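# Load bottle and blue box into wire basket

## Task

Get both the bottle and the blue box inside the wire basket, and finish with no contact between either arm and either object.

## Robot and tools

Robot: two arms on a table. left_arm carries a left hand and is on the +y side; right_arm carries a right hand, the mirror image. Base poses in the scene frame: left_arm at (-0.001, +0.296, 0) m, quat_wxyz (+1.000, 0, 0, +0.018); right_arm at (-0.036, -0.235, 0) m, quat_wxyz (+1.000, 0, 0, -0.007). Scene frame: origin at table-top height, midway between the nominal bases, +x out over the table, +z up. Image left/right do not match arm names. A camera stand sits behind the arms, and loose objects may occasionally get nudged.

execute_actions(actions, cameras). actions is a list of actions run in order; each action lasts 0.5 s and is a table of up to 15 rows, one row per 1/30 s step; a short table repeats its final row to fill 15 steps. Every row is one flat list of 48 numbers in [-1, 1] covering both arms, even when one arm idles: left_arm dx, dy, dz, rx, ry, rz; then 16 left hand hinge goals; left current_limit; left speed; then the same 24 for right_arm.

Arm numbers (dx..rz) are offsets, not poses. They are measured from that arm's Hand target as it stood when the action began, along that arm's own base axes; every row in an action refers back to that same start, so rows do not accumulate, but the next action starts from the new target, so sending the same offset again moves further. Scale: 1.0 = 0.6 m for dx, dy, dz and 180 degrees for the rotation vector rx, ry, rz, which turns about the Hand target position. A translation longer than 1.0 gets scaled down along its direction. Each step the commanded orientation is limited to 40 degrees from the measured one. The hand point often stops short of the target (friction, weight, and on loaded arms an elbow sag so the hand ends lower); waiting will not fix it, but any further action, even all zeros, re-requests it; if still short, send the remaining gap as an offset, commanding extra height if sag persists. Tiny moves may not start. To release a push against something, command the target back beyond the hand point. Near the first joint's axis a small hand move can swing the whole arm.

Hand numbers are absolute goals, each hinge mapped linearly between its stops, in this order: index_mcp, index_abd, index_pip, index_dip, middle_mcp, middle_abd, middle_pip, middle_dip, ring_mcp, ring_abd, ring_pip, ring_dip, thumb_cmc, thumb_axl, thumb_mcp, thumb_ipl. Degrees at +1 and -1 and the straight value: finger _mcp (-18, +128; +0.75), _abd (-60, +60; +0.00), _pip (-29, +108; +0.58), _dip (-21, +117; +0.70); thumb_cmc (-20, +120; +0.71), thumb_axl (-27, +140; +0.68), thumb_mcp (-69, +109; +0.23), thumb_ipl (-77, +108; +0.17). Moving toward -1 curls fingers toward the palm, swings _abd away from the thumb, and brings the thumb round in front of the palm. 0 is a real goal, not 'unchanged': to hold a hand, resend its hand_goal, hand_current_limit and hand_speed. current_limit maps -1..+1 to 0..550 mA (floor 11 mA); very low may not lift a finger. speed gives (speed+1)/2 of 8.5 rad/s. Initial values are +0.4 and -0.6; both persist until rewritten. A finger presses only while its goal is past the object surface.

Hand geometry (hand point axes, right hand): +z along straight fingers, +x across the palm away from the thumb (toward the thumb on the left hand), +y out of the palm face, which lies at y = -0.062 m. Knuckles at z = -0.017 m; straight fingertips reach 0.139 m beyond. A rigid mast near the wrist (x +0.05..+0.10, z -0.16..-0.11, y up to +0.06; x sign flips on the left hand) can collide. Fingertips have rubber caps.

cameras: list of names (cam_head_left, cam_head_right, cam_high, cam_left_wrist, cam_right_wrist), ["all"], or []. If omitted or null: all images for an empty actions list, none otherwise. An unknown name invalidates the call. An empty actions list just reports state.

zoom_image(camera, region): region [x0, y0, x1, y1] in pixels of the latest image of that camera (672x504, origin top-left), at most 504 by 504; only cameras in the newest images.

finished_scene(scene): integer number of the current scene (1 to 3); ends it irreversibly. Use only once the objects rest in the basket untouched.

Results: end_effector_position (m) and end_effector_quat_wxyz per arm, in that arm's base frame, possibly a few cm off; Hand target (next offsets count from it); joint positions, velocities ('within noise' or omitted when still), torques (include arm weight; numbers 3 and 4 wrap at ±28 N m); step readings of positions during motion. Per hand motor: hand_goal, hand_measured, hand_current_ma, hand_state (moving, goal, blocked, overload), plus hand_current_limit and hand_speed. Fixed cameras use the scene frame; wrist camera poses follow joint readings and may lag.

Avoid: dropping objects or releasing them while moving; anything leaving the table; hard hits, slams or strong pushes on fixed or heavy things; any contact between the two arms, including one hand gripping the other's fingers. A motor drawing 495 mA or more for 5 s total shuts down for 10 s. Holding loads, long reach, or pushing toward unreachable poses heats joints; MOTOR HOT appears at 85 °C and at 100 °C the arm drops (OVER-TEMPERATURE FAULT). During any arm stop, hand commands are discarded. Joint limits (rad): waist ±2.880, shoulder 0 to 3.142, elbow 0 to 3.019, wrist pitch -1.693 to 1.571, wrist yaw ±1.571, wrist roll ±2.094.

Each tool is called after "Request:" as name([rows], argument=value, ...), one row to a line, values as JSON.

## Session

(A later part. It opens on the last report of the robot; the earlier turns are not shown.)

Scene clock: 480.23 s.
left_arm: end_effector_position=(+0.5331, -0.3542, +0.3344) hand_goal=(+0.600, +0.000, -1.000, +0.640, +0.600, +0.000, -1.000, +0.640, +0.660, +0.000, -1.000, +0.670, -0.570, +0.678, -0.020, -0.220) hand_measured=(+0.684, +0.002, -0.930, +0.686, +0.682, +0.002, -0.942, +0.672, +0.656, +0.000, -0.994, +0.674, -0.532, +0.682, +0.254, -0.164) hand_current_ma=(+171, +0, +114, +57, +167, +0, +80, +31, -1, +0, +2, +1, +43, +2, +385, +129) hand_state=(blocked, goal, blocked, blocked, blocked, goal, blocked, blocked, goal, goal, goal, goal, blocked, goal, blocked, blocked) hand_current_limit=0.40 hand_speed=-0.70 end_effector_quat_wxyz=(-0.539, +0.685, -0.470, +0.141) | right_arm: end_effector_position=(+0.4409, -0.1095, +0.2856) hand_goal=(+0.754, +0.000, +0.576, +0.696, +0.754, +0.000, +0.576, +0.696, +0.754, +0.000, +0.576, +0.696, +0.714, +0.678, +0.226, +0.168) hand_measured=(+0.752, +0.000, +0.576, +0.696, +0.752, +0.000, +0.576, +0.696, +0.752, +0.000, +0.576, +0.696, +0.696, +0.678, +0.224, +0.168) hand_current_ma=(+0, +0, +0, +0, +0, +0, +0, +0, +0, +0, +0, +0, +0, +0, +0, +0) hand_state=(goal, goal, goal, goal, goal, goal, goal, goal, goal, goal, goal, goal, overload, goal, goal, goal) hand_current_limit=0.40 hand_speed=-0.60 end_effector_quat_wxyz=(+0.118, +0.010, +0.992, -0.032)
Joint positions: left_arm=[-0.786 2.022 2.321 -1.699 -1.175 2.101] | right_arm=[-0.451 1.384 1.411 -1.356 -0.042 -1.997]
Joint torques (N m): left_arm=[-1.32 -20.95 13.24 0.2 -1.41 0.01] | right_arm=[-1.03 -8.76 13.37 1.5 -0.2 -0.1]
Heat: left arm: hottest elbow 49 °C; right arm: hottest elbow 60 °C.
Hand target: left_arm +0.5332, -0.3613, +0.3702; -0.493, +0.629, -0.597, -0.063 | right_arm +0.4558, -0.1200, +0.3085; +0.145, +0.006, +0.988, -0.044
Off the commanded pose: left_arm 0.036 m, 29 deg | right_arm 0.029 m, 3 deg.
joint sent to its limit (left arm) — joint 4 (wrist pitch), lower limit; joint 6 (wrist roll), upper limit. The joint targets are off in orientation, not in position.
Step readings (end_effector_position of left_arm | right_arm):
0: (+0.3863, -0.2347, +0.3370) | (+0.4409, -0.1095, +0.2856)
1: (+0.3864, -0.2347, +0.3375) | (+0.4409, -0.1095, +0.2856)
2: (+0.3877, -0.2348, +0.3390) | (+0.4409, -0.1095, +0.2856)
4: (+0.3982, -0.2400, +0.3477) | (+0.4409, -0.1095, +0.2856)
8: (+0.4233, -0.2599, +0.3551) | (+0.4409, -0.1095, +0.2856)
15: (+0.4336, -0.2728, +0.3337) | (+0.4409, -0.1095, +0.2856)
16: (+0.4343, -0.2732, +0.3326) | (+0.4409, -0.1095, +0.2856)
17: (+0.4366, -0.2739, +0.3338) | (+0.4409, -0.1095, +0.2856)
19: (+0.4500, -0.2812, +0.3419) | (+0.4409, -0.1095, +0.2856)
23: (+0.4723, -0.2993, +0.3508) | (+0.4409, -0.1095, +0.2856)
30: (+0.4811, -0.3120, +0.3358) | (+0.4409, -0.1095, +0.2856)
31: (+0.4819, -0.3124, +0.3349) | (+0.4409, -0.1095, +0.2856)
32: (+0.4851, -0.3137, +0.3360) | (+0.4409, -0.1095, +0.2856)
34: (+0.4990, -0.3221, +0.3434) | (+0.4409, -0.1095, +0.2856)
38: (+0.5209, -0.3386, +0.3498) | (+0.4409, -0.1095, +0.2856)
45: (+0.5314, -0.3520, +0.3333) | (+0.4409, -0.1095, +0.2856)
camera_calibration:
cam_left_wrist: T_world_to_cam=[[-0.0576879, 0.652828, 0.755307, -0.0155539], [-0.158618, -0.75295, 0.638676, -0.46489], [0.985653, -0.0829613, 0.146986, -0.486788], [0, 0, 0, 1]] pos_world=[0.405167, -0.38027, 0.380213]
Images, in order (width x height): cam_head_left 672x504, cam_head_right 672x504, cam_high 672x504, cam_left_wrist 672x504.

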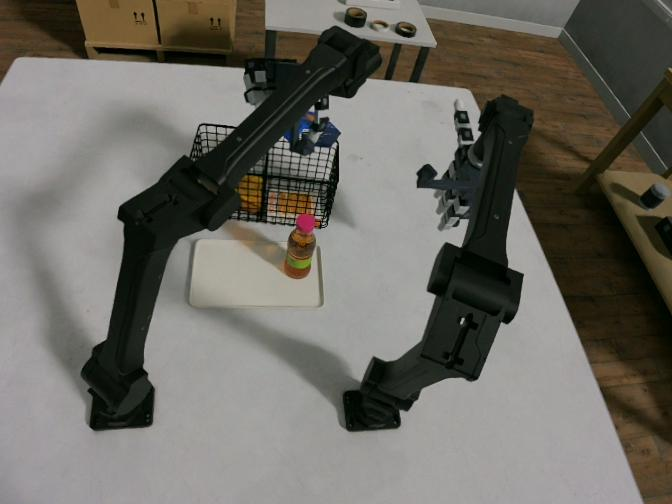

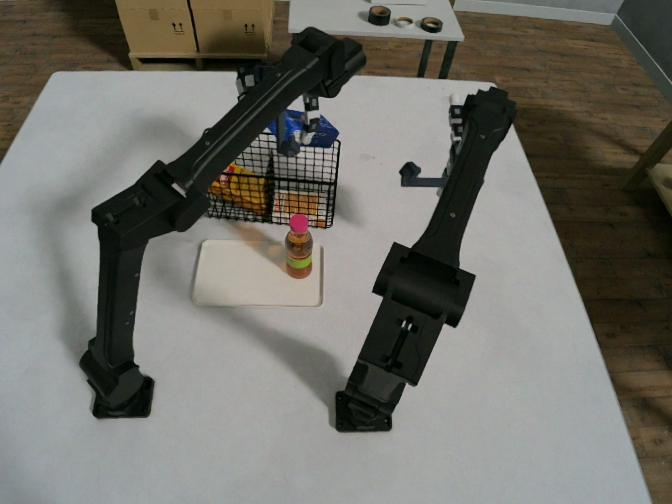

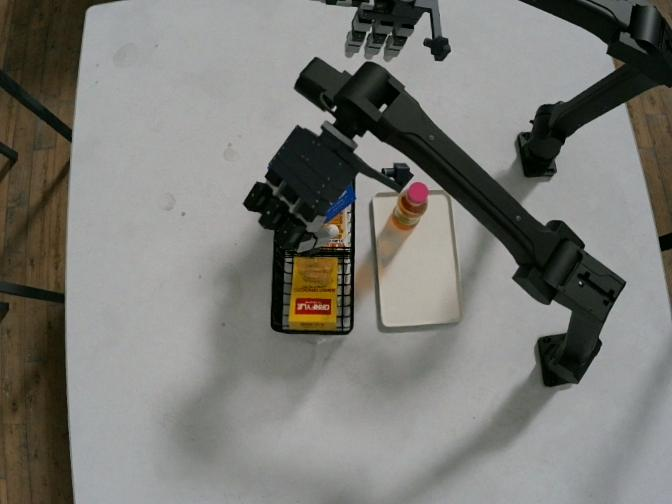

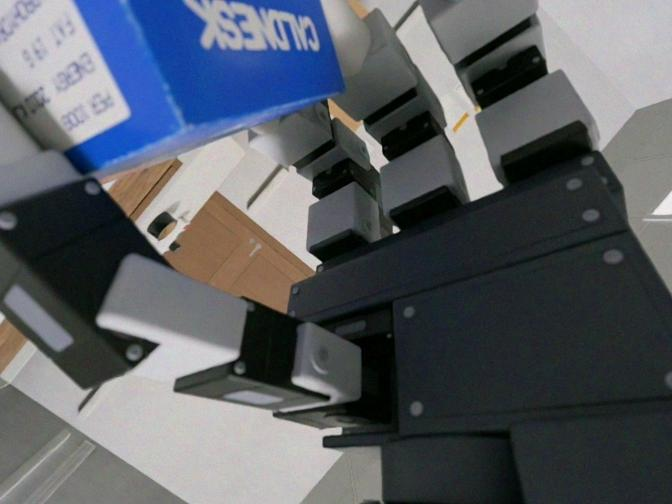

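Request:
execute_actions([
  [[-0.08,0.067,0,-0.043,-0.025,0, 0.6,0,-1,0.64,0.6,0,-1,0.64,0.66,0,-1,0.67,-0.571,0.678,-0.02,-0.22,0.4,-0.7, 0,0,0,0,0,0, 0.754,0,0.576,0.696,0.754,0,0.576,0.696,0.754,0,0.576,0.696,0.714,0.678,0.226,0.168,0.4,-0.6]],
  [[-0.08,0.067,0,-0.043,-0.025,0, 0.6,0,-1,0.64,0.6,0,-1,0.64,0.66,0,-1,0.67,-0.571,0.678,-0.02,-0.22,0.4,-0.7, 0,0,0,0,0,0, 0.754,0,0.576,0.696,0.754,0,0.576,0.696,0.754,0,0.576,0.696,0.714,0.678,0.226,0.168,0.4,-0.6]],
  [[-0.08,0.067,0,-0.043,-0.025,0, 0.6,0,-1,0.64,0.6,0,-1,0.64,0.66,0,-1,0.67,-0.571,0.678,-0.02,-0.22,0.4,-0.7, 0,0,0,0,0,0, 0.754,0,0.576,0.696,0.754,0,0.576,0.696,0.754,0,0.576,0.696,0.714,0.678,0.226,0.168,0.4,-0.6]],
  [[-0.08,0.067,-0.04,-0.043,-0.025,0, 0.6,0,-1,0.64,0.6,0,-1,0.64,0.66,0,-1,0.67,-0.571,0.678,-0.02,-0.22,0.4,-0.7, 0,0,0,0,0,0, 0.754,0,0.576,0.696,0.754,0,0.576,0.696,0.754,0,0.576,0.696,0.714,0.678,0.226,0.168,0.4,-0.6]],
  [[-0.04,0.04,-0.10,-0.03,-0.02,0, 0.6,0,-1,0.64,0.6,0,-1,0.64,0.66,0,-1,0.67,-0.571,0.678,-0.02,-0.22,0.4,-0.7, 0,0,0,0,0,0, 0.754,0,0.576,0.696,0.754,0,0.576,0.696,0.754,0,0.576,0.696,0.714,0.678,0.226,0.168,0.4,-0.6]],
  [[0,0,-0.12,0,0,0, 0.6,0,-1,0.64,0.6,0,-1,0.64,0.66,0,-1,0.67,-0.571,0.678,-0.02,-0.22,0.4,-0.7, 0,0,0,0,0,0, 0.754,0,0.576,0.696,0.754,0,0.576,0.696,0.754,0,0.576,0.696,0.714,0.678,0.226,0.168,0.4,-0.6]],
  [[0,0,-0.12,0,0,0, 0.6,0,-1,0.64,0.6,0,-1,0.64,0.66,0,-1,0.67,-0.571,0.678,-0.02,-0.22,0.4,-0.7, 0,0,0,0,0,0, 0.754,0,0.576,0.696,0.754,0,0.576,0.696,0.754,0,0.576,0.696,0.714,0.678,0.226,0.168,0.4,-0.6]],
], cameras=["cam_head_left","cam_high","cam_left_wrist"])

Scene clock: 521.90 s.
left_arm: end_effector_position=(+0.3068, -0.1734, +0.1298) hand_goal=(+0.600, +0.000, -1.000, +0.640, +0.600, +0.000, -1.000, +0.640, +0.660, +0.000, -1.000, +0.670, -0.570, +0.678, -0.020, -0.220) hand_measured=(+0.684, +0.002, -0.930, +0.686, +0.678, +0.002, -0.942, +0.670, +0.656, +0.000, -0.996, +0.674, -0.528, +0.684, +0.254, -0.164) hand_current_ma=(+170, +0, +115, +57, +155, +0, +80, +28, -1, +0, +1, +1, +51, +2, +385, +129) hand_state=(blocked, goal, blocked, blocked, blocked, goal, blocked, blocked, goal, goal, goal, goal, blocked, goal, blocked, blocked) hand_current_limit=0.40 hand_speed=-0.70 end_effector_quat_wxyz=(-0.392, +0.766, -0.465, +0.208) | right_arm: end_effector_position=(+0.4409, -0.1095, +0.2856) hand_goal=(+0.754, +0.000, +0.576, +0.696, +0.754, +0.000, +0.576, +0.696, +0.754, +0.000, +0.576, +0.696, +0.714, +0.678, +0.226, +0.168) hand_measured=(+0.752, +0.000, +0.576, +0.696, +0.752, +0.000, +0.576, +0.696, +0.752, +0.000, +0.576, +0.696, +0.696, +0.678, +0.224, +0.168) hand_current_ma=(+0, +0, +0, +0, +0, +0, +0, +0, +0, +0, +0, +0, +0, +0, +0, +0) hand_state=(goal, goal, goal, goal, goal, goal, goal, goal, goal, goal, goal, goal, overload, goal, goal, goal) hand_current_limit=0.40 hand_speed=-0.60 end_effector_quat_wxyz=(+0.118, +0.010, +0.992, -0.032)
Joint positions: left_arm=[-0.733 1.111 0.77 -0.859 -0.864 2.101] | right_arm=[-0.451 1.384 1.411 -1.356 -0.042 -1.997]
Joint torques (N m): left_arm=[0.21 -6.59 9.92 1.57 -1 -0.04] | right_arm=[-0.97 -9.29 13.42 1.58 -0.22 -0.05]
Heat: left arm: hottest elbow 54 °C; right arm: hottest elbow 60 °C.
Hand target: left_arm +0.3172, -0.1765, +0.1419; -0.374, +0.751, -0.487, +0.243 | right_arm +0.4558, -0.1200, +0.3085; +0.145, +0.006, +0.988, -0.044
Off the commanded pose: left_arm 0.016 m, 5 deg | right_arm 0.029 m, 3 deg.
joint sent to its limit (left arm) — joint 6 (wrist roll), upper limit. The joint targets are off in orientation, not in position.
Step readings (end_effector_position of left_arm | right_arm):
0: (+0.5331, -0.3542, +0.3344) | (+0.4409, -0.1095, +0.2856)
1: (+0.5331, -0.3543, +0.3343) | (+0.4409, -0.1095, +0.2856)
2: (+0.5316, -0.3553, +0.3331) | (+0.4409, -0.1095, +0.2856)
4: (+0.5231, -0.3535, +0.3283) | (+0.4409, -0.1095, +0.2856)
8: (+0.5041, -0.3427, +0.3282) | (+0.4409, -0.1095, +0.2856)
15: (+0.4895, -0.3302, +0.3530) | (+0.4409, -0.1095, +0.2856)
16: (+0.4882, -0.3293, +0.3550) | (+0.4409, -0.1095, +0.2856)
17: (+0.4840, -0.3276, +0.3546) | (+0.4409, -0.1095, +0.2856)
19: (+0.4714, -0.3209, +0.3488) | (+0.4409, -0.1095, +0.2856)
23: (+0.4501, -0.3048, +0.3434) | (+0.4409, -0.1095, +0.2856)
30: (+0.4394, -0.2916, +0.3550) | (+0.4409, -0.1095, +0.2856)
31: (+0.4386, -0.2908, +0.3557) | (+0.4409, -0.1095, +0.2856)
32: (+0.4351, -0.2886, +0.3542) | (+0.4409, -0.1095, +0.2856)
34: (+0.4230, -0.2818, +0.3470) | (+0.4409, -0.1095, +0.2856)
38: (+0.4007, -0.2621, +0.3423) | (+0.4409, -0.1095, +0.2856)
45: (+0.3888, -0.2475, +0.3616) | (+0.4409, -0.1095, +0.2856)
46: (+0.3879, -0.2468, +0.3625) | (+0.4409, -0.1095, +0.2856)
47: (+0.3861, -0.2455, +0.3595) | (+0.4409, -0.1095, +0.2856)
49: (+0.3753, -0.2394, +0.3439) | (+0.4409, -0.1095, +0.2856)
53: (+0.3449, -0.2130, +0.3214) | (+0.4409, -0.1095, +0.2856)
60: (+0.3360, -0.2024, +0.3412) | (+0.4409, -0.1095, +0.2856)
61: (+0.3357, -0.2021, +0.3421) | (+0.4409, -0.1095, +0.2856)
62: (+0.3364, -0.2022, +0.3392) | (+0.4409, -0.1095, +0.2856)
64: (+0.3312, -0.1988, +0.3210) | (+0.4409, -0.1095, +0.2856)
68: (+0.3108, -0.1795, +0.2762) | (+0.4409, -0.1095, +0.2856)
75: (+0.3115, -0.1777, +0.2705) | (+0.4409, -0.1095, +0.2856)
76: (+0.3118, -0.1779, +0.2716) | (+0.4409, -0.1095, +0.2856)
77: (+0.3133, -0.1789, +0.2705) | (+0.4409, -0.1095, +0.2856)
79: (+0.3141, -0.1795, +0.2591) | (+0.4409, -0.1095, +0.2856)
83: (+0.3057, -0.1729, +0.2170) | (+0.4409, -0.1095, +0.2856)
90: (+0.3073, -0.1739, +0.1999) | (+0.4409, -0.1095, +0.2856)
91: (+0.3079, -0.1744, +0.1999) | (+0.4409, -0.1095, +0.2856)
92: (+0.3097, -0.1757, +0.1977) | (+0.4409, -0.1095, +0.2856)
94: (+0.3125, -0.1781, +0.1865) | (+0.4409, -0.1095, +0.2856)
98: (+0.3043, -0.1716, +0.1480) | (+0.4409, -0.1095, +0.2856)
105: (+0.3051, -0.1721, +0.1291) | (+0.4409, -0.1095, +0.2856)
camera_calibration:
cam_left_wrist: T_world_to_cam=[[0.00568481, 0.875281, 0.483581, 0.0622403], [-0.130127, -0.478829, 0.86821, -0.224912], [0.991481, -0.0678625, 0.111175, -0.213114], [0, 0, 0, 1]] pos_world=[0.181678, -0.176635, 0.188866]
Images, in order (width x height): cam_head_left 672x504, cam_high 672x504, cam_left_wrist 672x504.

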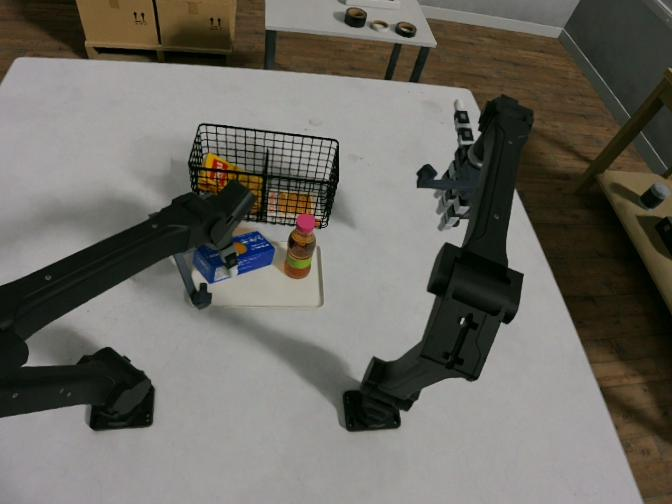

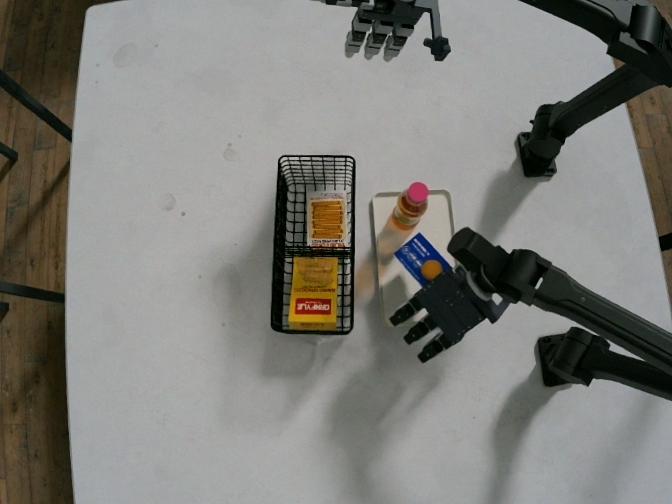

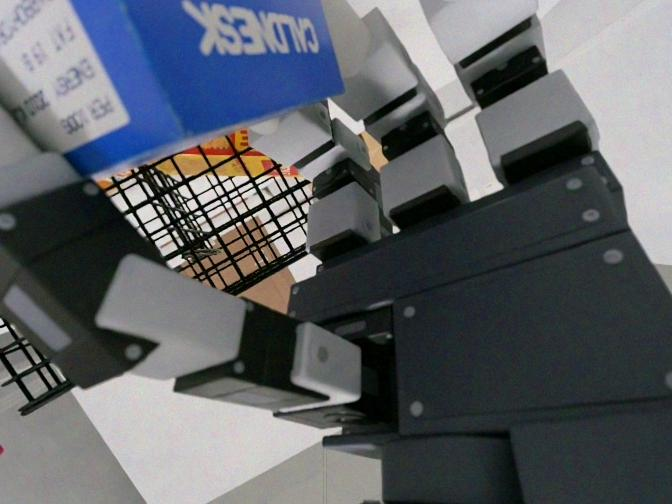

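Request:
execute_actions([
  [[0,0,-0.08,0,0,0, 0.6,0,-1,0.64,0.6,0,-1,0.64,0.66,0,-1,0.67,-0.571,0.678,-0.02,-0.22,0.4,-0.7, 0,0,0,0,0,0, 0.754,0,0.576,0.696,0.754,0,0.576,0.696,0.754,0,0.576,0.696,0.714,0.678,0.226,0.168,0.4,-0.6]],
  [[0,0,-0.05,0,0,0, 0.6,0,-1,0.64,0.6,0,-1,0.64,0.66,0,-1,0.67,-0.571,0.678,-0.02,-0.22,0.4,-0.7, 0,0,0,0,0,0, 0.754,0,0.576,0.696,0.754,0,0.576,0.696,0.754,0,0.576,0.696,0.714,0.678,0.226,0.168,0.4,-0.6]],
  [[0,0,-0.03,0,0,0, 0.6,0,-1,0.64,0.6,0,-1,0.64,0.66,0,-1,0.67,-0.571,0.678,-0.02,-0.22,0.4,-0.7, 0,0,0,0,0,0, 0.754,0,0.576,0.696,0.754,0,0.576,0.696,0.754,0,0.576,0.696,0.714,0.678,0.226,0.168,0.4,-0.6]],
])

Scene clock: 527.33 s.
left_arm: end_effector_position=(+0.3125, -0.1786, +0.0470) hand_goal=(+0.600, +0.000, -1.000, +0.640, +0.600, +0.000, -1.000, +0.640, +0.660, +0.000, -1.000, +0.670, -0.570, +0.678, -0.020, -0.220) hand_measured=(+0.684, +0.002, -0.930, +0.670, +0.678, +0.002, -0.940, +0.670, +0.656, +0.000, -0.996, +0.674, -0.548, +0.684, +0.254, -0.164) hand_current_ma=(+170, +0, +113, +27, +152, +0, +87, +28, -1, +0, +1, +1, +16, +2, +385, +129) hand_state=(blocked, goal, blocked, blocked, blocked, goal, blocked, blocked, goal, goal, goal, goal, blocked, goal, blocked, blocked) hand_current_limit=0.40 hand_speed=-0.70 end_effector_quat_wxyz=(-0.389, +0.768, -0.456, +0.226) | right_arm: end_effector_position=(+0.4409, -0.1095, +0.2856) hand_goal=(+0.754, +0.000, +0.576, +0.696, +0.754, +0.000, +0.576, +0.696, +0.754, +0.000, +0.576, +0.696, +0.714, +0.678, +0.226, +0.168) hand_measured=(+0.752, +0.000, +0.576, +0.696, +0.752, +0.000, +0.576, +0.696, +0.752, +0.000, +0.576, +0.696, +0.696, +0.678, +0.224, +0.168) hand_current_ma=(+0, +0, +0, +0, +0, +0, +0, +0, +0, +0, +0, +0, +0, +0, +0, +0) hand_state=(goal, goal, goal, goal, goal, goal, goal, goal, goal, goal, goal, goal, overload, goal, goal, goal) hand_current_limit=0.40 hand_speed=-0.60 end_effector_quat_wxyz=(+0.118, +0.010, +0.992, -0.032)
Joint positions: left_arm=[-0.733 1.241 0.614 -0.533 -0.864 2.101] | right_arm=[-0.451 1.384 1.411 -1.356 -0.042 -1.997]
Joint torques (N m): left_arm=[0.38 -5.77 7.72 1.4 -0.83 -0.04] | right_arm=[-1.08 -9.23 13.38 1.63 -0.23 -0.05]
Heat: left arm: hottest elbow 53 °C; right arm: hottest elbow 60 °C.
Hand target: left_arm +0.3173, -0.1766, +0.0461; -0.374, +0.751, -0.487, +0.243 | right_arm +0.4558, -0.1200, +0.3085; +0.145, +0.006, +0.988, -0.044
Off the commanded pose: left_arm 0.005 m, 5 deg | right_arm 0.029 m, 3 deg.
joint sent to its limit (left arm) — joint 6 (wrist roll), upper limit. The joint targets are off in orientation, not in position.
Step readings (end_effector_position of left_arm | right_arm):
0: (+0.3068, -0.1734, +0.1298) | (+0.4409, -0.1095, +0.2856)
1: (+0.3070, -0.1735, +0.1297) | (+0.4409, -0.1095, +0.2856)
2: (+0.3080, -0.1743, +0.1287) | (+0.4409, -0.1095, +0.2856)
4: (+0.3106, -0.1767, +0.1225) | (+0.4409, -0.1095, +0.2856)
8: (+0.3073, -0.1737, +0.0995) | (+0.4409, -0.1095, +0.2856)
15: (+0.3059, -0.1726, +0.0840) | (+0.4409, -0.1095, +0.2856)
16: (+0.3066, -0.1732, +0.0843) | (+0.4409, -0.1095, +0.2856)
17: (+0.3075, -0.1740, +0.0839) | (+0.4409, -0.1095, +0.2856)
19: (+0.3101, -0.1764, +0.0807) | (+0.4409, -0.1095, +0.2856)
23: (+0.3106, -0.1768, +0.0690) | (+0.4409, -0.1095, +0.2856)
30: (+0.3120, -0.1781, +0.0647) | (+0.4409, -0.1095, +0.2856)
31: (+0.3121, -0.1782, +0.0646) | (+0.4409, -0.1095, +0.2856)
32: (+0.3127, -0.1788, +0.0642) | (+0.4409, -0.1095, +0.2856)
34: (+0.3136, -0.1796, +0.0611) | (+0.4409, -0.1095, +0.2856)
38: (+0.3128, -0.1788, +0.0517) | (+0.4409, -0.1095, +0.2856)
45: (+0.3123, -0.1784, +0.0469) | (+0.4409, -0.1095, +0.2856)

Request:
execute_actions([
  [[0,0,-0.012,0,0,0, 0.65,0,-1,0.66,0.65,0,-1,0.66,0.66,0,-1,0.67,-0.571,0.678,0.1,-0.18,0.1,-0.8, 0,0,0,0,0,0, 0.754,0,0.576,0.696,0.754,0,0.576,0.696,0.754,0,0.576,0.696,0.714,0.678,0.226,0.168,0.4,-0.6]],
  [[0,0,-0.006,0,0,0, 0.75,0,-0.98,0.69,0.75,0,-0.98,0.69,0.75,0,-1,0.69,-0.571,0.678,0.3,-0.157,0.2,-0.7, 0,0,0,0,0,0, 0.754,0,0.576,0.696,0.754,0,0.576,0.696,0.754,0,0.576,0.696,0.714,0.678,0.226,0.168,0.4,-0.6]],
  [[0,0,0,0,0,0, 0.9,0,-0.85,0.69,0.9,0,-0.85,0.69,0.9,0,-0.85,0.69,-0.571,0.678,0.5,-0.157,0.3,-0.6, 0,0,0,0,0,0, 0.754,0,0.576,0.696,0.754,0,0.576,0.696,0.754,0,0.576,0.696,0.714,0.678,0.226,0.168,0.4,-0.6]],
  [[0,0,0.08,0,0,0, 0.9,0,-0.85,0.69,0.9,0,-0.85,0.69,0.9,0,-0.85,0.69,-0.571,0.678,0.5,-0.157,0.3,-0.6, 0,0,0,0,0,0, 0.754,0,0.576,0.696,0.754,0,0.576,0.696,0.754,0,0.576,0.696,0.714,0.678,0.226,0.168,0.4,-0.6]],
  [[0,0,0.12,0,0,0, 0.9,0,-0.85,0.69,0.9,0,-0.85,0.69,0.9,0,-0.85,0.69,-0.571,0.678,0.5,-0.157,0.3,-0.6, 0,0,0,0,0,0, 0.754,0,0.576,0.696,0.754,0,0.576,0.696,0.754,0,0.576,0.696,0.714,0.678,0.226,0.168,0.4,-0.6]],
], cameras=["cam_head_left","cam_high","cam_left_wrist"])

Request:
zoom_image(camera="cam_head_left", region=[170, 160, 350, 320])

Request:
zoom_image(camera="cam_high", region=[360, 160, 520, 350])

Scene clock: 535.33 s.
left_arm: end_effector_position=(+0.3038, -0.1697, +0.1372) hand_goal=(+0.900, +0.000, -0.850, +0.690, +0.900, +0.000, -0.850, +0.690, +0.900, +0.000, -0.850, +0.690, -0.570, +0.678, +0.500, -0.156) hand_measured=(+0.888, +0.002, -0.852, +0.688, +0.888, +0.002, -0.852, +0.688, +0.888, +0.000, -0.852, +0.688, -0.568, +0.680, +0.492, -0.154) hand_current_ma=(-6, +0, +0, +0, -6, +0, +0, +0, -6, +0, +0, +0, +0, +0, -5, +0) hand_state=(goal, goal, goal, goal, goal, goal, goal, goal, goal, goal, goal, goal, goal, goal, goal, goal) hand_current_limit=0.30 hand_speed=-0.60 end_effector_quat_wxyz=(-0.393, +0.767, -0.460, +0.216) | right_arm: end_effector_position=(+0.4409, -0.1095, +0.2856) hand_goal=(+0.754, +0.000, +0.576, +0.696, +0.754, +0.000, +0.576, +0.696, +0.754, +0.000, +0.576, +0.696, +0.714, +0.678, +0.226, +0.168) hand_measured=(+0.752, +0.000, +0.576, +0.696, +0.752, +0.000, +0.576, +0.696, +0.752, +0.000, +0.576, +0.696, +0.696, +0.678, +0.224, +0.168) hand_current_ma=(+0, +0, +0, +0, +0, +0, +0, +0, +0, +0, +0, +0, +0, +0, +0, +0) hand_state=(goal, goal, goal, goal, goal, goal, goal, goal, goal, goal, goal, goal, overload, goal, goal, goal) hand_current_limit=0.40 hand_speed=-0.60 end_effector_quat_wxyz=(+0.118, +0.010, +0.992, -0.032)
Joint positions: left_arm=[-0.733 1.079 0.765 -0.87 -0.868 2.099] | right_arm=[-0.451 1.384 1.411 -1.356 -0.042 -1.997]
Joint torques (N m): left_arm=[0.32 -4.78 12.42 0.54 -0.78 -0.02] | right_arm=[-1.03 -9.11 13.5 1.57 -0.21 -0.04]
Heat: left arm: hottest elbow 52 °C; right arm: hottest elbow 60 °C.
Hand target: left_arm +0.3172, -0.1765, +0.1552; -0.375, +0.751, -0.487, +0.243 | right_arm +0.4558, -0.1200, +0.3085; +0.145, +0.006, +0.988, -0.044
Off the commanded pose: left_arm 0.023 m, 5 deg | right_arm 0.029 m, 3 deg.
joint sent to its limit (left arm) — joint 6 (wrist roll), upper limit. The joint targets are off in orientation, not in position.
Step readings (end_effector_position of left_arm | right_arm):
0: (+0.3126, -0.1786, +0.0470) | (+0.4409, -0.1095, +0.2856)
1: (+0.3126, -0.1786, +0.0470) | (+0.4409, -0.1095, +0.2856)
2: (+0.3127, -0.1787, +0.0467) | (+0.4409, -0.1095, +0.2856)
4: (+0.3133, -0.1792, +0.0457) | (+0.4409, -0.1095, +0.2856)
8: (+0.3147, -0.1804, +0.0453) | (+0.4409, -0.1095, +0.2856)
15: (+0.3153, -0.1809, +0.0453) | (+0.4409, -0.1095, +0.2856)
16: (+0.3152, -0.1808, +0.0451) | (+0.4409, -0.1095, +0.2856)
17: (+0.3154, -0.1811, +0.0452) | (+0.4409, -0.1095, +0.2856)
19: (+0.3152, -0.1809, +0.0434) | (+0.4409, -0.1095, +0.2856)
23: (+0.3129, -0.1788, +0.0375) | (+0.4409, -0.1095, +0.2856)
30: (+0.3123, -0.1783, +0.0357) | (+0.4409, -0.1095, +0.2856)
31: (+0.3123, -0.1784, +0.0357) | (+0.4409, -0.1095, +0.2856)
32: (+0.3123, -0.1784, +0.0357) | (+0.4409, -0.1095, +0.2856)
34: (+0.3123, -0.1786, +0.0356) | (+0.4409, -0.1095, +0.2856)
38: (+0.3125, -0.1791, +0.0357) | (+0.4409, -0.1095, +0.2856)
45: (+0.3125, -0.1791, +0.0357) | (+0.4409, -0.1095, +0.2856)
46: (+0.3124, -0.1790, +0.0357) | (+0.4409, -0.1095, +0.2856)
47: (+0.3116, -0.1785, +0.0358) | (+0.4409, -0.1095, +0.2856)
49: (+0.3075, -0.1758, +0.0390) | (+0.4409, -0.1095, +0.2856)
53: (+0.3006, -0.1674, +0.0510) | (+0.4409, -0.1095, +0.2856)
60: (+0.3008, -0.1672, +0.0616) | (+0.4409, -0.1095, +0.2856)
61: (+0.3006, -0.1670, +0.0620) | (+0.4409, -0.1095, +0.2856)
62: (+0.2990, -0.1656, +0.0634) | (+0.4409, -0.1095, +0.2856)
64: (+0.2959, -0.1626, +0.0726) | (+0.4409, -0.1095, +0.2856)
68: (+0.3014, -0.1665, +0.1089) | (+0.4409, -0.1095, +0.2856)
75: (+0.3066, -0.1715, +0.1384) | (+0.4409, -0.1095, +0.2856)
camera_calibration:
cam_left_wrist: T_world_to_cam=[[-0.00428794, 0.879435, 0.476, 0.0602166], [-0.141808, -0.471729, 0.870266, -0.225483], [0.989885, -0.0637689, 0.126733, -0.211733], [0, 0, 0, 1]] pos_world=[0.177874, -0.172825, 0.1944]
Images, in order (width x height): cam_head_left 672x504, cam_high 672x504, cam_left_wrist 672x504.

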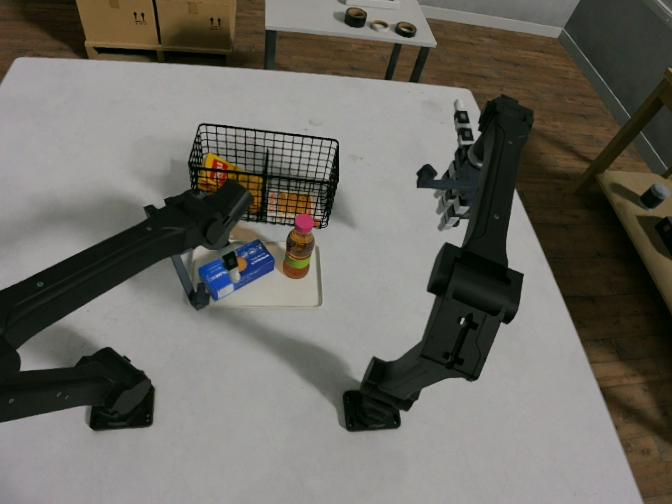

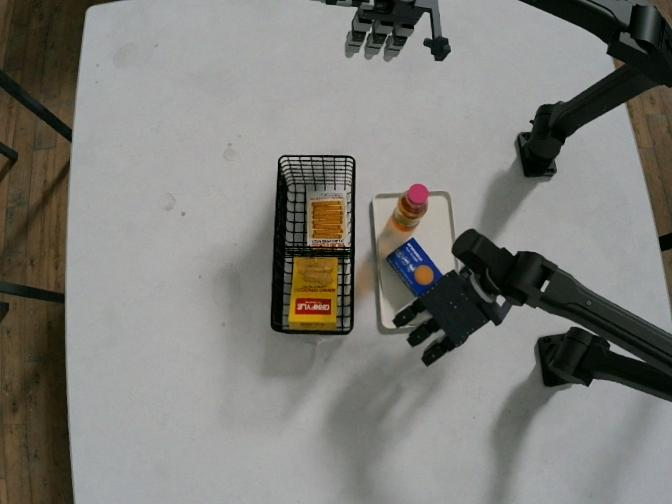

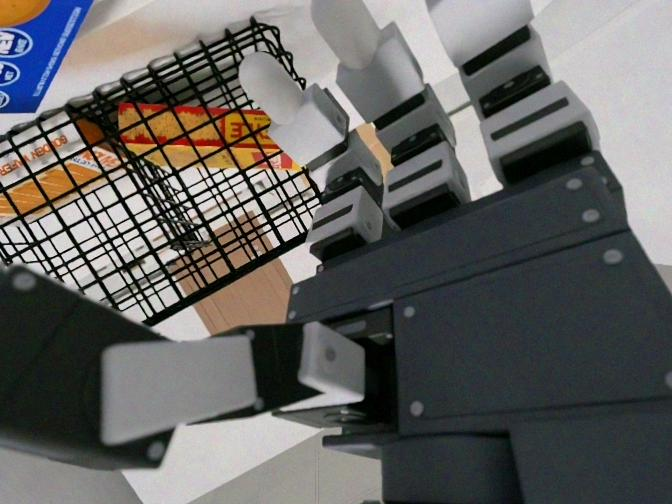

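Scaled by 2.800 from the camera's 672x504 image, which has a finer 960x720 frame.

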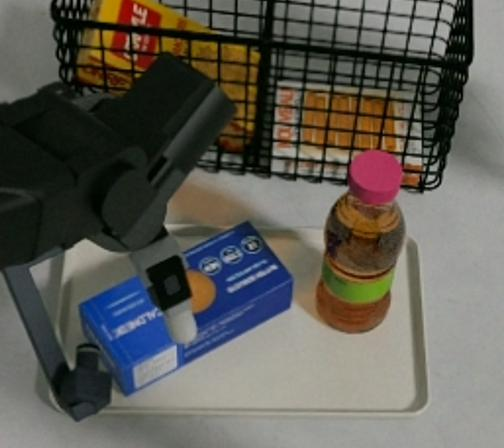

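Scaled by 2.653 from the camera's 672x504 image, which has a finer 960x720 frame.

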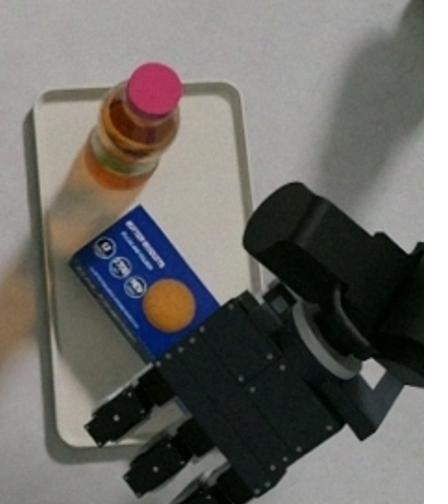

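Request:
execute_actions([
  [[0.014,-0.019,-0.03,0,0,0.1295, 0.863,0,-0.883,0.69,1,0,-0.839,0.69,1,0,-0.664,0.69,-0.857,0.678,0.52,-0.157,0.3,-0.6, 0,0,0,0,0,0, 0.754,0,0.576,0.696,0.754,0,0.576,0.696,0.754,0,0.576,0.696,0.714,0.678,0.226,0.168,0.4,-0.6]],
  [[0,0,-0.09,0,0,0, 0.863,0,-0.883,0.69,1,0,-0.839,0.69,1,0,-0.664,0.69,-0.857,0.678,0.52,-0.157,0.3,-0.6, 0,0,0,0,0,0, 0.754,0,0.576,0.696,0.754,0,0.576,0.696,0.754,0,0.576,0.696,0.714,0.678,0.226,0.168,0.4,-0.6]],
  [[0,0,-0.04,0,0,0, 0.863,0,-0.883,0.69,1,0,-0.839,0.69,1,0,-0.664,0.69,-0.857,0.678,0.52,-0.157,0.3,-0.6, 0,0,0,0,0,0, 0.754,0,0.576,0.696,0.754,0,0.576,0.696,0.754,0,0.576,0.696,0.714,0.678,0.226,0.168,0.4,-0.6]],
], cameras=["cam_head_left","cam_high","cam_left_wrist"])

Request:
zoom_image(camera="cam_head_left", region=[170, 160, 350, 320])

Request:
zoom_image(camera="cam_high", region=[360, 160, 520, 350])

Scene clock: 548.87 s.
left_arm: end_effector_position=(+0.3239, -0.1814, +0.0585) hand_goal=(+0.864, +0.000, -0.882, +0.690, +1.000, +0.000, -0.838, +0.690, +1.000, +0.000, -0.664, +0.690, -0.856, +0.678, +0.520, -0.156) hand_measured=(+0.860, +0.002, -0.876, +0.688, +0.988, +0.002, -0.840, +0.688, +0.986, +0.000, -0.666, +0.688, -0.850, +0.680, +0.512, -0.154) hand_current_ma=(-1, +0, +2, +0, -7, +0, +0, +0, -7, +0, +0, +0, +2, +0, -5, +0) hand_state=(goal, goal, goal, goal, goal, goal, goal, goal, goal, goal, goal, goal, goal, goal, goal, goal) hand_current_limit=0.30 hand_speed=-0.60 end_effector_quat_wxyz=(-0.418, +0.833, -0.328, +0.153) | right_arm: end_effector_position=(+0.4409, -0.1095, +0.2856) hand_goal=(+0.754, +0.000, +0.576, +0.696, +0.754, +0.000, +0.576, +0.696, +0.754, +0.000, +0.576, +0.696, +0.714, +0.678, +0.226, +0.168) hand_measured=(+0.752, +0.000, +0.576, +0.696, +0.752, +0.000, +0.576, +0.696, +0.752, +0.000, +0.576, +0.696, +0.696, +0.678, +0.224, +0.168) hand_current_ma=(+0, +0, +0, +0, +0, +0, +0, +0, +0, +0, +0, +0, +0, +0, +0, +0) hand_state=(goal, goal, goal, goal, goal, goal, goal, goal, goal, goal, goal, goal, overload, goal, goal, goal) hand_current_limit=0.40 hand_speed=-0.60 end_effector_quat_wxyz=(+0.118, +0.010, +0.992, -0.032)
Joint positions: left_arm=[-0.746 1.402 0.82 -1.017 -0.923 1.56] | right_arm=[-0.451 1.384 1.411 -1.356 -0.042 -1.997]
Joint torques (N m): left_arm=[-1.44 -8.18 7.39 0.51 -1.08 -0.17] | right_arm=[-1.49 -8.94 13.38 1.48 -0.2 -0.08]
Heat: left arm: hottest elbow 50 °C; right arm: hottest elbow 60 °C.
Hand target: left_arm +0.3256, -0.1880, +0.0592; -0.416, +0.834, -0.325, +0.162 | right_arm +0.4558, -0.1200, +0.3085; +0.145, +0.006, +0.988, -0.044
Off the commanded pose: left_arm 0.007 m, 1 deg | right_arm 0.029 m, 3 deg.
Step readings (end_effector_position of left_arm | right_arm):
0: (+0.3037, -0.1697, +0.1371) | (+0.4409, -0.1095, +0.2856)
1: (+0.3037, -0.1697, +0.1370) | (+0.4409, -0.1095, +0.2856)
2: (+0.3038, -0.1681, +0.1369) | (+0.4409, -0.1095, +0.2856)
4: (+0.3052, -0.1647, +0.1347) | (+0.4409, -0.1095, +0.2856)
8: (+0.3085, -0.1652, +0.1214) | (+0.4409, -0.1095, +0.2856)
15: (+0.3081, -0.1659, +0.1139) | (+0.4409, -0.1095, +0.2856)
16: (+0.3087, -0.1665, +0.1149) | (+0.4409, -0.1095, +0.2856)
17: (+0.3106, -0.1680, +0.1150) | (+0.4409, -0.1095, +0.2856)
19: (+0.3150, -0.1724, +0.1117) | (+0.4409, -0.1095, +0.2856)
23: (+0.3221, -0.1801, +0.0954) | (+0.4409, -0.1095, +0.2856)
30: (+0.3216, -0.1799, +0.0804) | (+0.4409, -0.1095, +0.2856)
31: (+0.3221, -0.1802, +0.0805) | (+0.4409, -0.1095, +0.2856)
32: (+0.3232, -0.1810, +0.0801) | (+0.4409, -0.1095, +0.2856)
34: (+0.3251, -0.1825, +0.0774) | (+0.4409, -0.1095, +0.2856)
38: (+0.3244, -0.1818, +0.0660) | (+0.4409, -0.1095, +0.2856)
45: (+0.3236, -0.1810, +0.0585) | (+0.4409, -0.1095, +0.2856)
camera_calibration:
cam_left_wrist: T_world_to_cam=[[-0.287123, 0.837559, 0.464818, 0.192716], [0.0127549, -0.481864, 0.876153, -0.21189], [0.957809, 0.257492, 0.127671, -0.153783], [0, 0, 0, 1]] pos_world=[0.205331, -0.223915, 0.115704]
Images, in order (width x height): cam_head_left 672x504, cam_high 672x504, cam_left_wrist 672x504.

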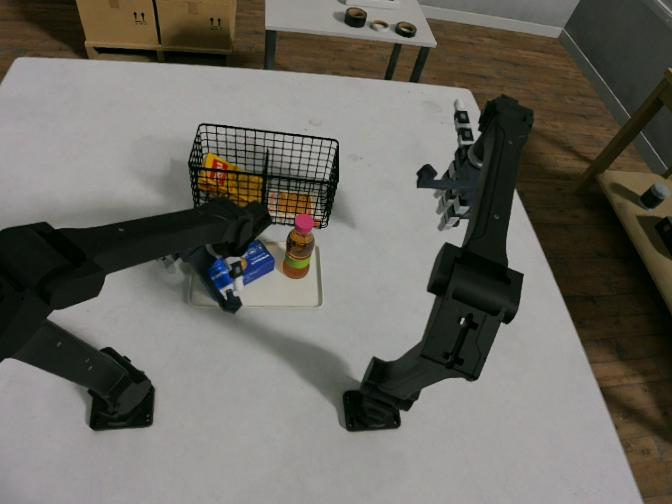

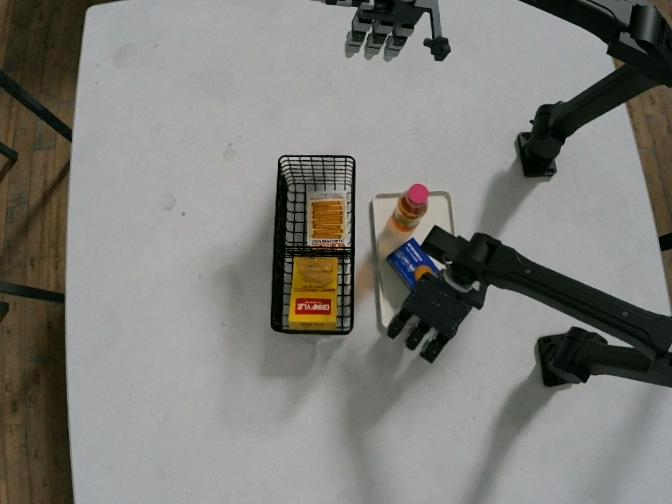

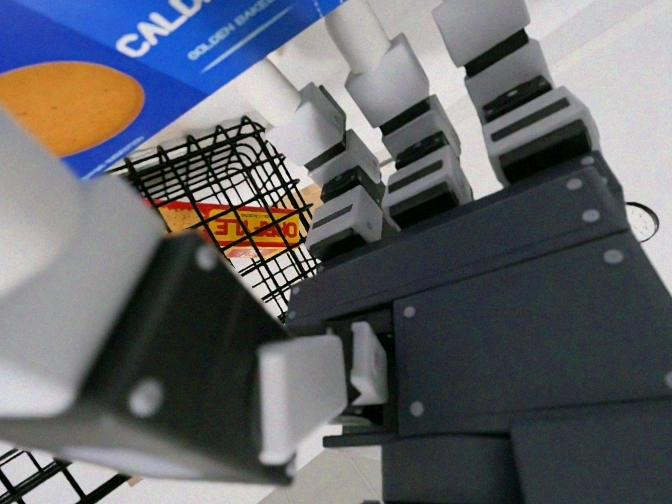

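Scaled by 2.800 from the camera's 672x504 image, which has a finer 960x720 frame.

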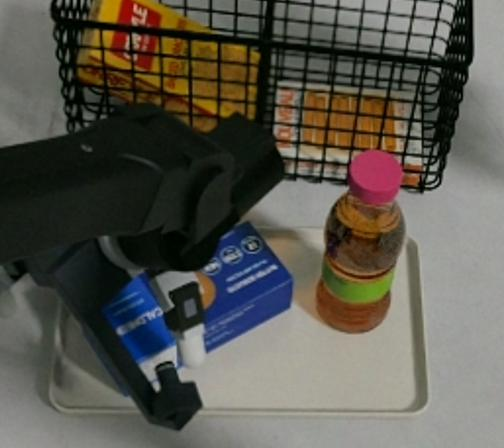

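Scaled by 2.653 from the camera's 672x504 image, which has a finer 960x720 frame.

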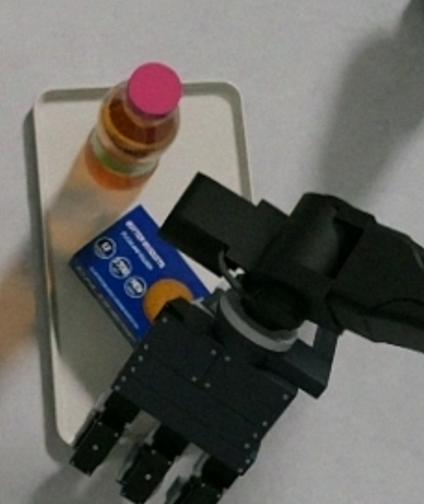

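Request:
execute_actions([
  [[-0.005,-0.013,-0.04,0,0,0, 0.863,0,-0.883,0.69,1,0,-0.839,0.69,1,0,-0.664,0.69,-0.857,0.678,0.52,-0.157,0.3,-0.6, 0,0,0,0,0,0, 0.754,0,0.576,0.696,0.754,0,0.576,0.696,0.754,0,0.576,0.696,0.714,0.678,0.226,0.168,0.4,-0.6]],
  [[0,0,0,0,0,0, 0.71,0,-0.98,0.69,0.86,0,-0.92,0.69,1,0,-0.664,0.69,-0.857,0.678,0.3,-0.157,0.2,-0.7, 0,0,0,0,0,0, 0.754,0,0.576,0.696,0.754,0,0.576,0.696,0.754,0,0.576,0.696,0.714,0.678,0.226,0.168,0.4,-0.6]],
  [[0,0,0,0,0,0, 0.62,0,-1,0.67,0.77,0,-0.97,0.67,1,0,-0.664,0.69,-0.857,0.678,0.1,-0.17,0.2,-0.7, 0,0,0,0,0,0, 0.754,0,0.576,0.696,0.754,0,0.576,0.696,0.754,0,0.576,0.696,0.714,0.678,0.226,0.168,0.4,-0.6]],
], cameras=["cam_head_left","cam_left_wrist"])

Request:
zoom_image(camera="cam_head_left", region=[170, 160, 350, 320])

Scene clock: 556.23 s.
left_arm: end_effector_position=(+0.3230, -0.1906, +0.0374) hand_goal=(+0.620, +0.000, -1.000, +0.670, +0.770, +0.000, -0.970, +0.670, +1.000, +0.000, -0.664, +0.690, -0.856, +0.678, +0.100, -0.170) hand_measured=(+0.656, +0.002, -0.982, +0.678, +0.804, +0.002, -0.948, +0.678, +0.988, +0.000, -0.666, +0.688, -0.854, +0.680, +0.260, -0.152) hand_current_ma=(+40, +0, +12, +3, +37, +0, +16, +3, -7, +0, +0, +0, +0, +0, +330, +18) hand_state=(blocked, goal, goal, goal, blocked, goal, blocked, goal, goal, goal, goal, goal, goal, goal, blocked, goal) hand_current_limit=0.20 hand_speed=-0.70 end_effector_quat_wxyz=(-0.418, +0.834, -0.326, +0.157) | right_arm: end_effector_position=(+0.4409, -0.1095, +0.2856) hand_goal=(+0.754, +0.000, +0.576, +0.696, +0.754, +0.000, +0.576, +0.696, +0.754, +0.000, +0.576, +0.696, +0.714, +0.678, +0.226, +0.168) hand_measured=(+0.752, +0.000, +0.576, +0.696, +0.752, +0.000, +0.576, +0.696, +0.752, +0.000, +0.576, +0.696, +0.696, +0.678, +0.224, +0.168) hand_current_ma=(+0, +0, +0, +0, +0, +0, +0, +0, +0, +0, +0, +0, +0, +0, +0, +0) hand_state=(goal, goal, goal, goal, goal, goal, goal, goal, goal, goal, goal, goal, overload, goal, goal, goal) hand_current_limit=0.40 hand_speed=-0.60 end_effector_quat_wxyz=(+0.118, +0.010, +0.992, -0.032)
Joint positions: left_arm=[-0.769 1.455 0.807 -0.972 -0.924 1.522] | right_arm=[-0.451 1.384 1.411 -1.356 -0.042 -1.997]
Joint torques (N m): left_arm=[-1.44 -8.35 6.72 0.4 -0.96 -0.16] | right_arm=[-0.85 -9.11 13.39 1.65 -0.23 -0.06]
Heat: left arm: hottest elbow 50 °C; right arm: hottest elbow 61 °C.
Hand target: left_arm +0.3225, -0.1957, +0.0352; -0.416, +0.834, -0.325, +0.162 | right_arm +0.4558, -0.1200, +0.3085; +0.145, +0.006, +0.988, -0.044
Off the commanded pose: left_arm 0.006 m, 1 deg | right_arm 0.029 m, 3 deg.
Step readings (end_effector_position of left_arm | right_arm):
0: (+0.3239, -0.1814, +0.0585) | (+0.4409, -0.1095, +0.2856)
1: (+0.3240, -0.1814, +0.0585) | (+0.4409, -0.1095, +0.2856)
2: (+0.3243, -0.1824, +0.0581) | (+0.4409, -0.1095, +0.2856)
4: (+0.3253, -0.1851, +0.0549) | (+0.4409, -0.1095, +0.2856)
8: (+0.3224, -0.1880, +0.0423) | (+0.4409, -0.1095, +0.2856)
15: (+0.3229, -0.1879, +0.0408) | (+0.4409, -0.1095, +0.2856)
16: (+0.3230, -0.1879, +0.0408) | (+0.4409, -0.1095, +0.2856)
17: (+0.3231, -0.1888, +0.0406) | (+0.4409, -0.1095, +0.2856)
19: (+0.3230, -0.1899, +0.0394) | (+0.4409, -0.1095, +0.2856)
23: (+0.3229, -0.1904, +0.0376) | (+0.4409, -0.1095, +0.2856)
30: (+0.3230, -0.1905, +0.0374) | (+0.4409, -0.1095, +0.2856)
31: (+0.3230, -0.1905, +0.0374) | (+0.4409, -0.1095, +0.2856)
32: (+0.3230, -0.1905, +0.0374) | (+0.4409, -0.1095, +0.2856)
34: (+0.3230, -0.1906, +0.0374) | (+0.4409, -0.1095, +0.2856)
38: (+0.3230, -0.1906, +0.0374) | (+0.4409, -0.1095, +0.2856)
45: (+0.3230, -0.1906, +0.0374) | (+0.4409, -0.1095, +0.2856)
camera_calibration:
cam_left_wrist: T_world_to_cam=[[-0.291025, 0.839465, 0.458915, 0.211929], [0.005746, -0.478136, 0.878267, -0.194982], [0.956698, 0.258235, 0.134326, -0.147624], [0, 0, 0, 1]] pos_world=[0.204028, -0.233013, 0.0938187]
Images, in order (width x height): cam_head_left 672x504, cam_left_wrist 672x504.

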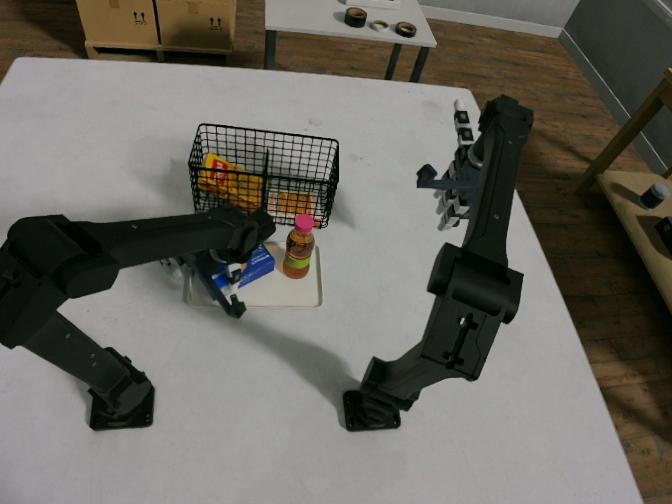

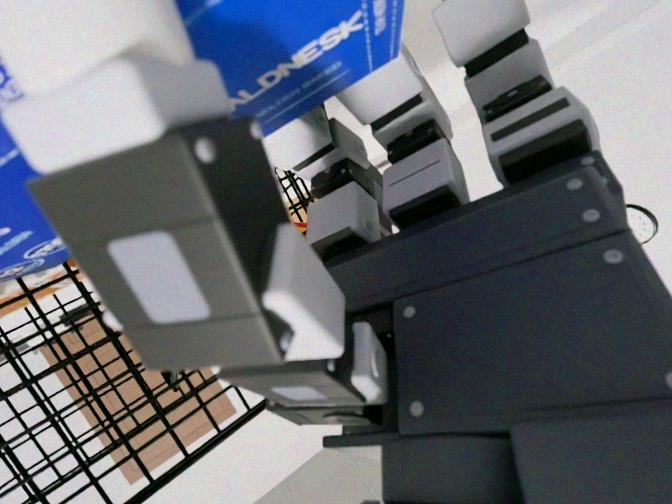

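Scaled by 2.800 from the camera's 672x504 image, which has a finer 960x720 frame.

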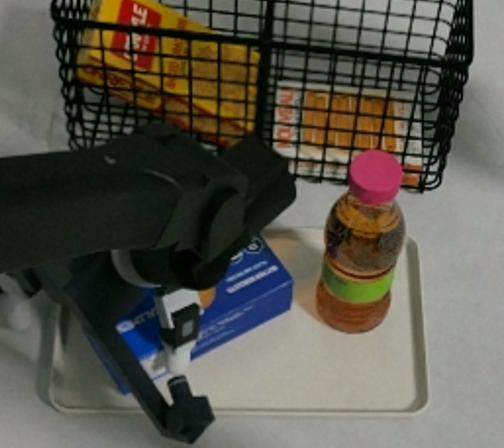

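Request:
execute_actions([
  [[0,0,0,0,0,0, 0.55,0,-1,0.64,0.68,0,-1,0.64,1,0,-0.664,0.69,-0.857,0.678,0.0,-0.22,0.4,-0.7, 0,0,0,0,0,0, 0.754,0,0.576,0.696,0.754,0,0.576,0.696,0.754,0,0.576,0.696,0.714,0.678,0.226,0.168,0.4,-0.6]],
  [[0,0,0.07,0,0,0, 0.55,0,-1,0.64,0.68,0,-1,0.64,1,0,-0.664,0.69,-0.857,0.678,0.0,-0.22,0.4,-0.7, 0,0,0,0,0,0, 0.754,0,0.576,0.696,0.754,0,0.576,0.696,0.754,0,0.576,0.696,0.714,0.678,0.226,0.168,0.4,-0.6]],
  [[0,0,0.07,0,0,0, 0.55,0,-1,0.64,0.68,0,-1,0.64,1,0,-0.664,0.69,-0.857,0.678,0.0,-0.22,0.4,-0.7, 0,0,0,0,0,0, 0.754,0,0.576,0.696,0.754,0,0.576,0.696,0.754,0,0.576,0.696,0.714,0.678,0.226,0.168,0.4,-0.6]],
], cameras=["cam_head_left","cam_high","cam_left_wrist"])

Request:
zoom_image(camera="cam_head_left", region=[170, 160, 350, 320])

Request:
zoom_image(camera="cam_high", region=[360, 160, 520, 350])

Scene clock: 561.53 s.
left_arm: end_effector_position=(+0.3094, -0.1781, +0.0984) hand_goal=(+0.550, +0.000, -1.000, +0.640, +0.680, +0.000, -1.000, +0.640, +1.000, +0.000, -0.664, +0.690, -0.856, +0.678, +0.000, -0.220) hand_measured=(+0.616, +0.002, -0.950, +0.674, +0.786, +0.002, -0.936, +0.674, +0.988, +0.000, -0.666, +0.688, -0.852, +0.680, +0.260, -0.154) hand_current_ma=(+114, +0, +62, +32, +254, +0, +97, +34, -7, +0, +0, +0, +1, +0, +385, +167) hand_state=(blocked, goal, blocked, blocked, blocked, goal, blocked, blocked, goal, goal, goal, goal, goal, goal, blocked, blocked) hand_current_limit=0.40 hand_speed=-0.70 end_effector_quat_wxyz=(-0.425, +0.830, -0.335, +0.137) | right_arm: end_effector_position=(+0.4409, -0.1095, +0.2856) hand_goal=(+0.754, +0.000, +0.576, +0.696, +0.754, +0.000, +0.576, +0.696, +0.754, +0.000, +0.576, +0.696, +0.714, +0.678, +0.226, +0.168) hand_measured=(+0.752, +0.000, +0.576, +0.696, +0.752, +0.000, +0.576, +0.696, +0.752, +0.000, +0.576, +0.696, +0.696, +0.678, +0.224, +0.168) hand_current_ma=(+0, +0, +0, +0, +0, +0, +0, +0, +0, +0, +0, +0, +0, +0, +0, +0) hand_state=(goal, goal, goal, goal, goal, goal, goal, goal, goal, goal, goal, goal, overload, goal, goal, goal) hand_current_limit=0.40 hand_speed=-0.60 end_effector_quat_wxyz=(+0.118, +0.010, +0.992, -0.032)
Joint positions: left_arm=[-0.769 1.339 0.88 -1.209 -0.921 1.52] | right_arm=[-0.451 1.384 1.411 -1.356 -0.042 -1.997]
Joint torques (N m): left_arm=[-1.44 -8.47 11.51 -0.46 -1.07 -0.13] | right_arm=[-1.03 -9.23 13.33 1.63 -0.22 -0.06]
Heat: left arm: hottest elbow 50 °C; right arm: hottest elbow 61 °C.
Hand target: left_arm +0.3226, -0.1958, +0.1192; -0.416, +0.834, -0.325, +0.162 | right_arm +0.4558, -0.1200, +0.3085; +0.145, +0.006, +0.988, -0.044
Off the commanded pose: left_arm 0.030 m, 3 deg | right_arm 0.029 m, 3 deg.
Step readings (end_effector_position of left_arm | right_arm):
0: (+0.3230, -0.1906, +0.0374) | (+0.4409, -0.1095, +0.2856)
1: (+0.3231, -0.1906, +0.0374) | (+0.4409, -0.1095, +0.2856)
2: (+0.3231, -0.1906, +0.0374) | (+0.4409, -0.1095, +0.2856)
4: (+0.3231, -0.1906, +0.0374) | (+0.4409, -0.1095, +0.2856)
8: (+0.3232, -0.1906, +0.0374) | (+0.4409, -0.1095, +0.2856)
15: (+0.3232, -0.1906, +0.0374) | (+0.4409, -0.1095, +0.2856)
16: (+0.3232, -0.1906, +0.0374) | (+0.4409, -0.1095, +0.2856)
17: (+0.3222, -0.1896, +0.0376) | (+0.4409, -0.1095, +0.2856)
19: (+0.3184, -0.1861, +0.0391) | (+0.4409, -0.1095, +0.2856)
23: (+0.3107, -0.1788, +0.0479) | (+0.4409, -0.1095, +0.2856)
30: (+0.3072, -0.1754, +0.0537) | (+0.4409, -0.1095, +0.2856)
31: (+0.3069, -0.1751, +0.0538) | (+0.4409, -0.1095, +0.2856)
32: (+0.3057, -0.1742, +0.0550) | (+0.4409, -0.1095, +0.2856)
34: (+0.3042, -0.1731, +0.0608) | (+0.4409, -0.1095, +0.2856)
38: (+0.3066, -0.1754, +0.0824) | (+0.4409, -0.1095, +0.2856)
45: (+0.3106, -0.1793, +0.0984) | (+0.4409, -0.1095, +0.2856)
camera_calibration:
cam_left_wrist: T_world_to_cam=[[-0.275259, 0.824642, 0.494164, 0.158346], [0.0373633, -0.504456, 0.862629, -0.255426], [0.960644, 0.25591, 0.108045, -0.145016], [0, 0, 0, 1]] pos_world=[0.192438, -0.222319, 0.157758]
Images, in order (width x height): cam_head_left 672x504, cam_high 672x504, cam_left_wrist 672x504.

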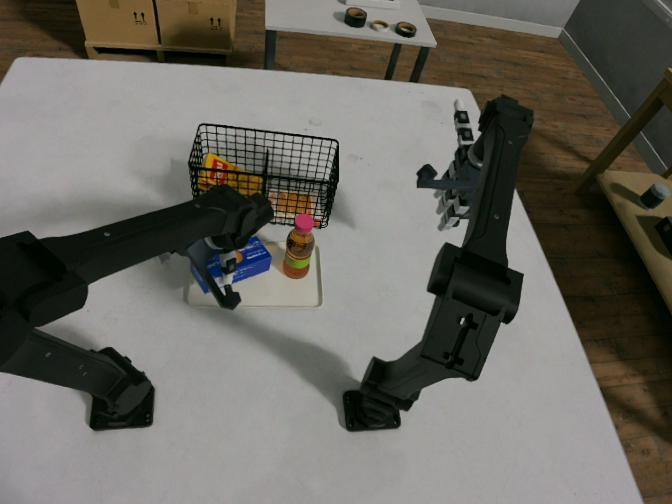

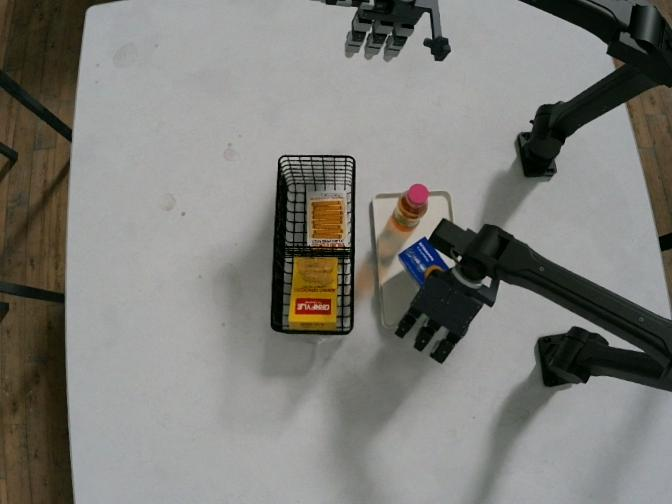

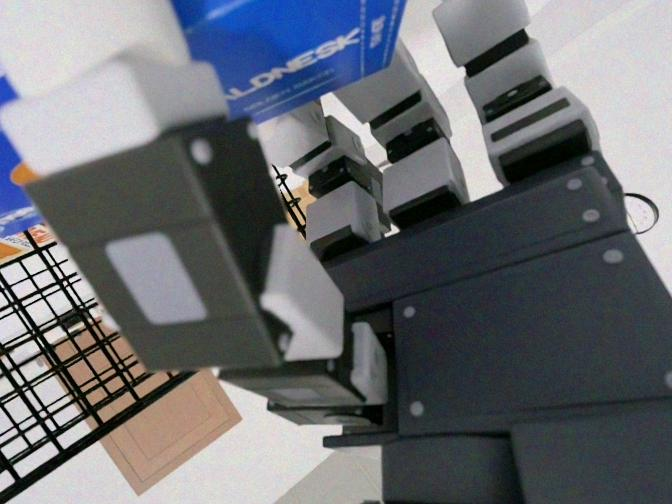

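Scaled by 2.800 from the camera's 672x504 image, which has a finer 960x720 frame.

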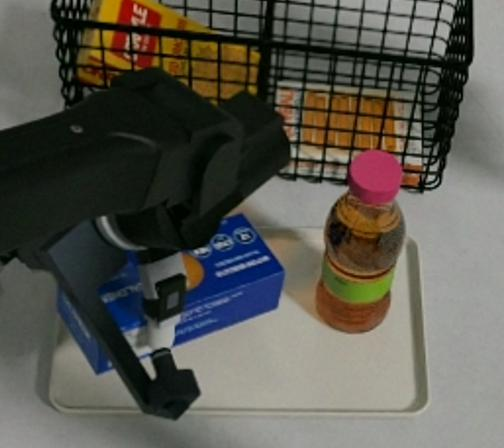

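Scaled by 2.653 from the camera's 672x504 image, which has a finer 960x720 frame.

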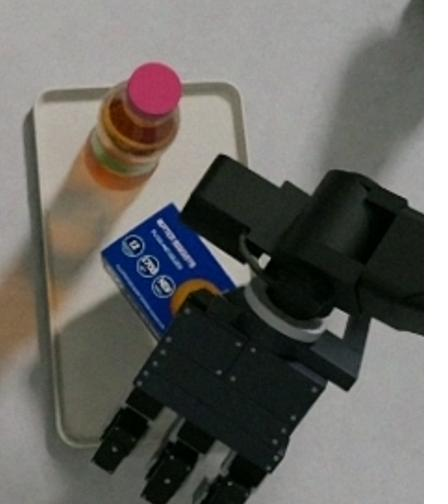

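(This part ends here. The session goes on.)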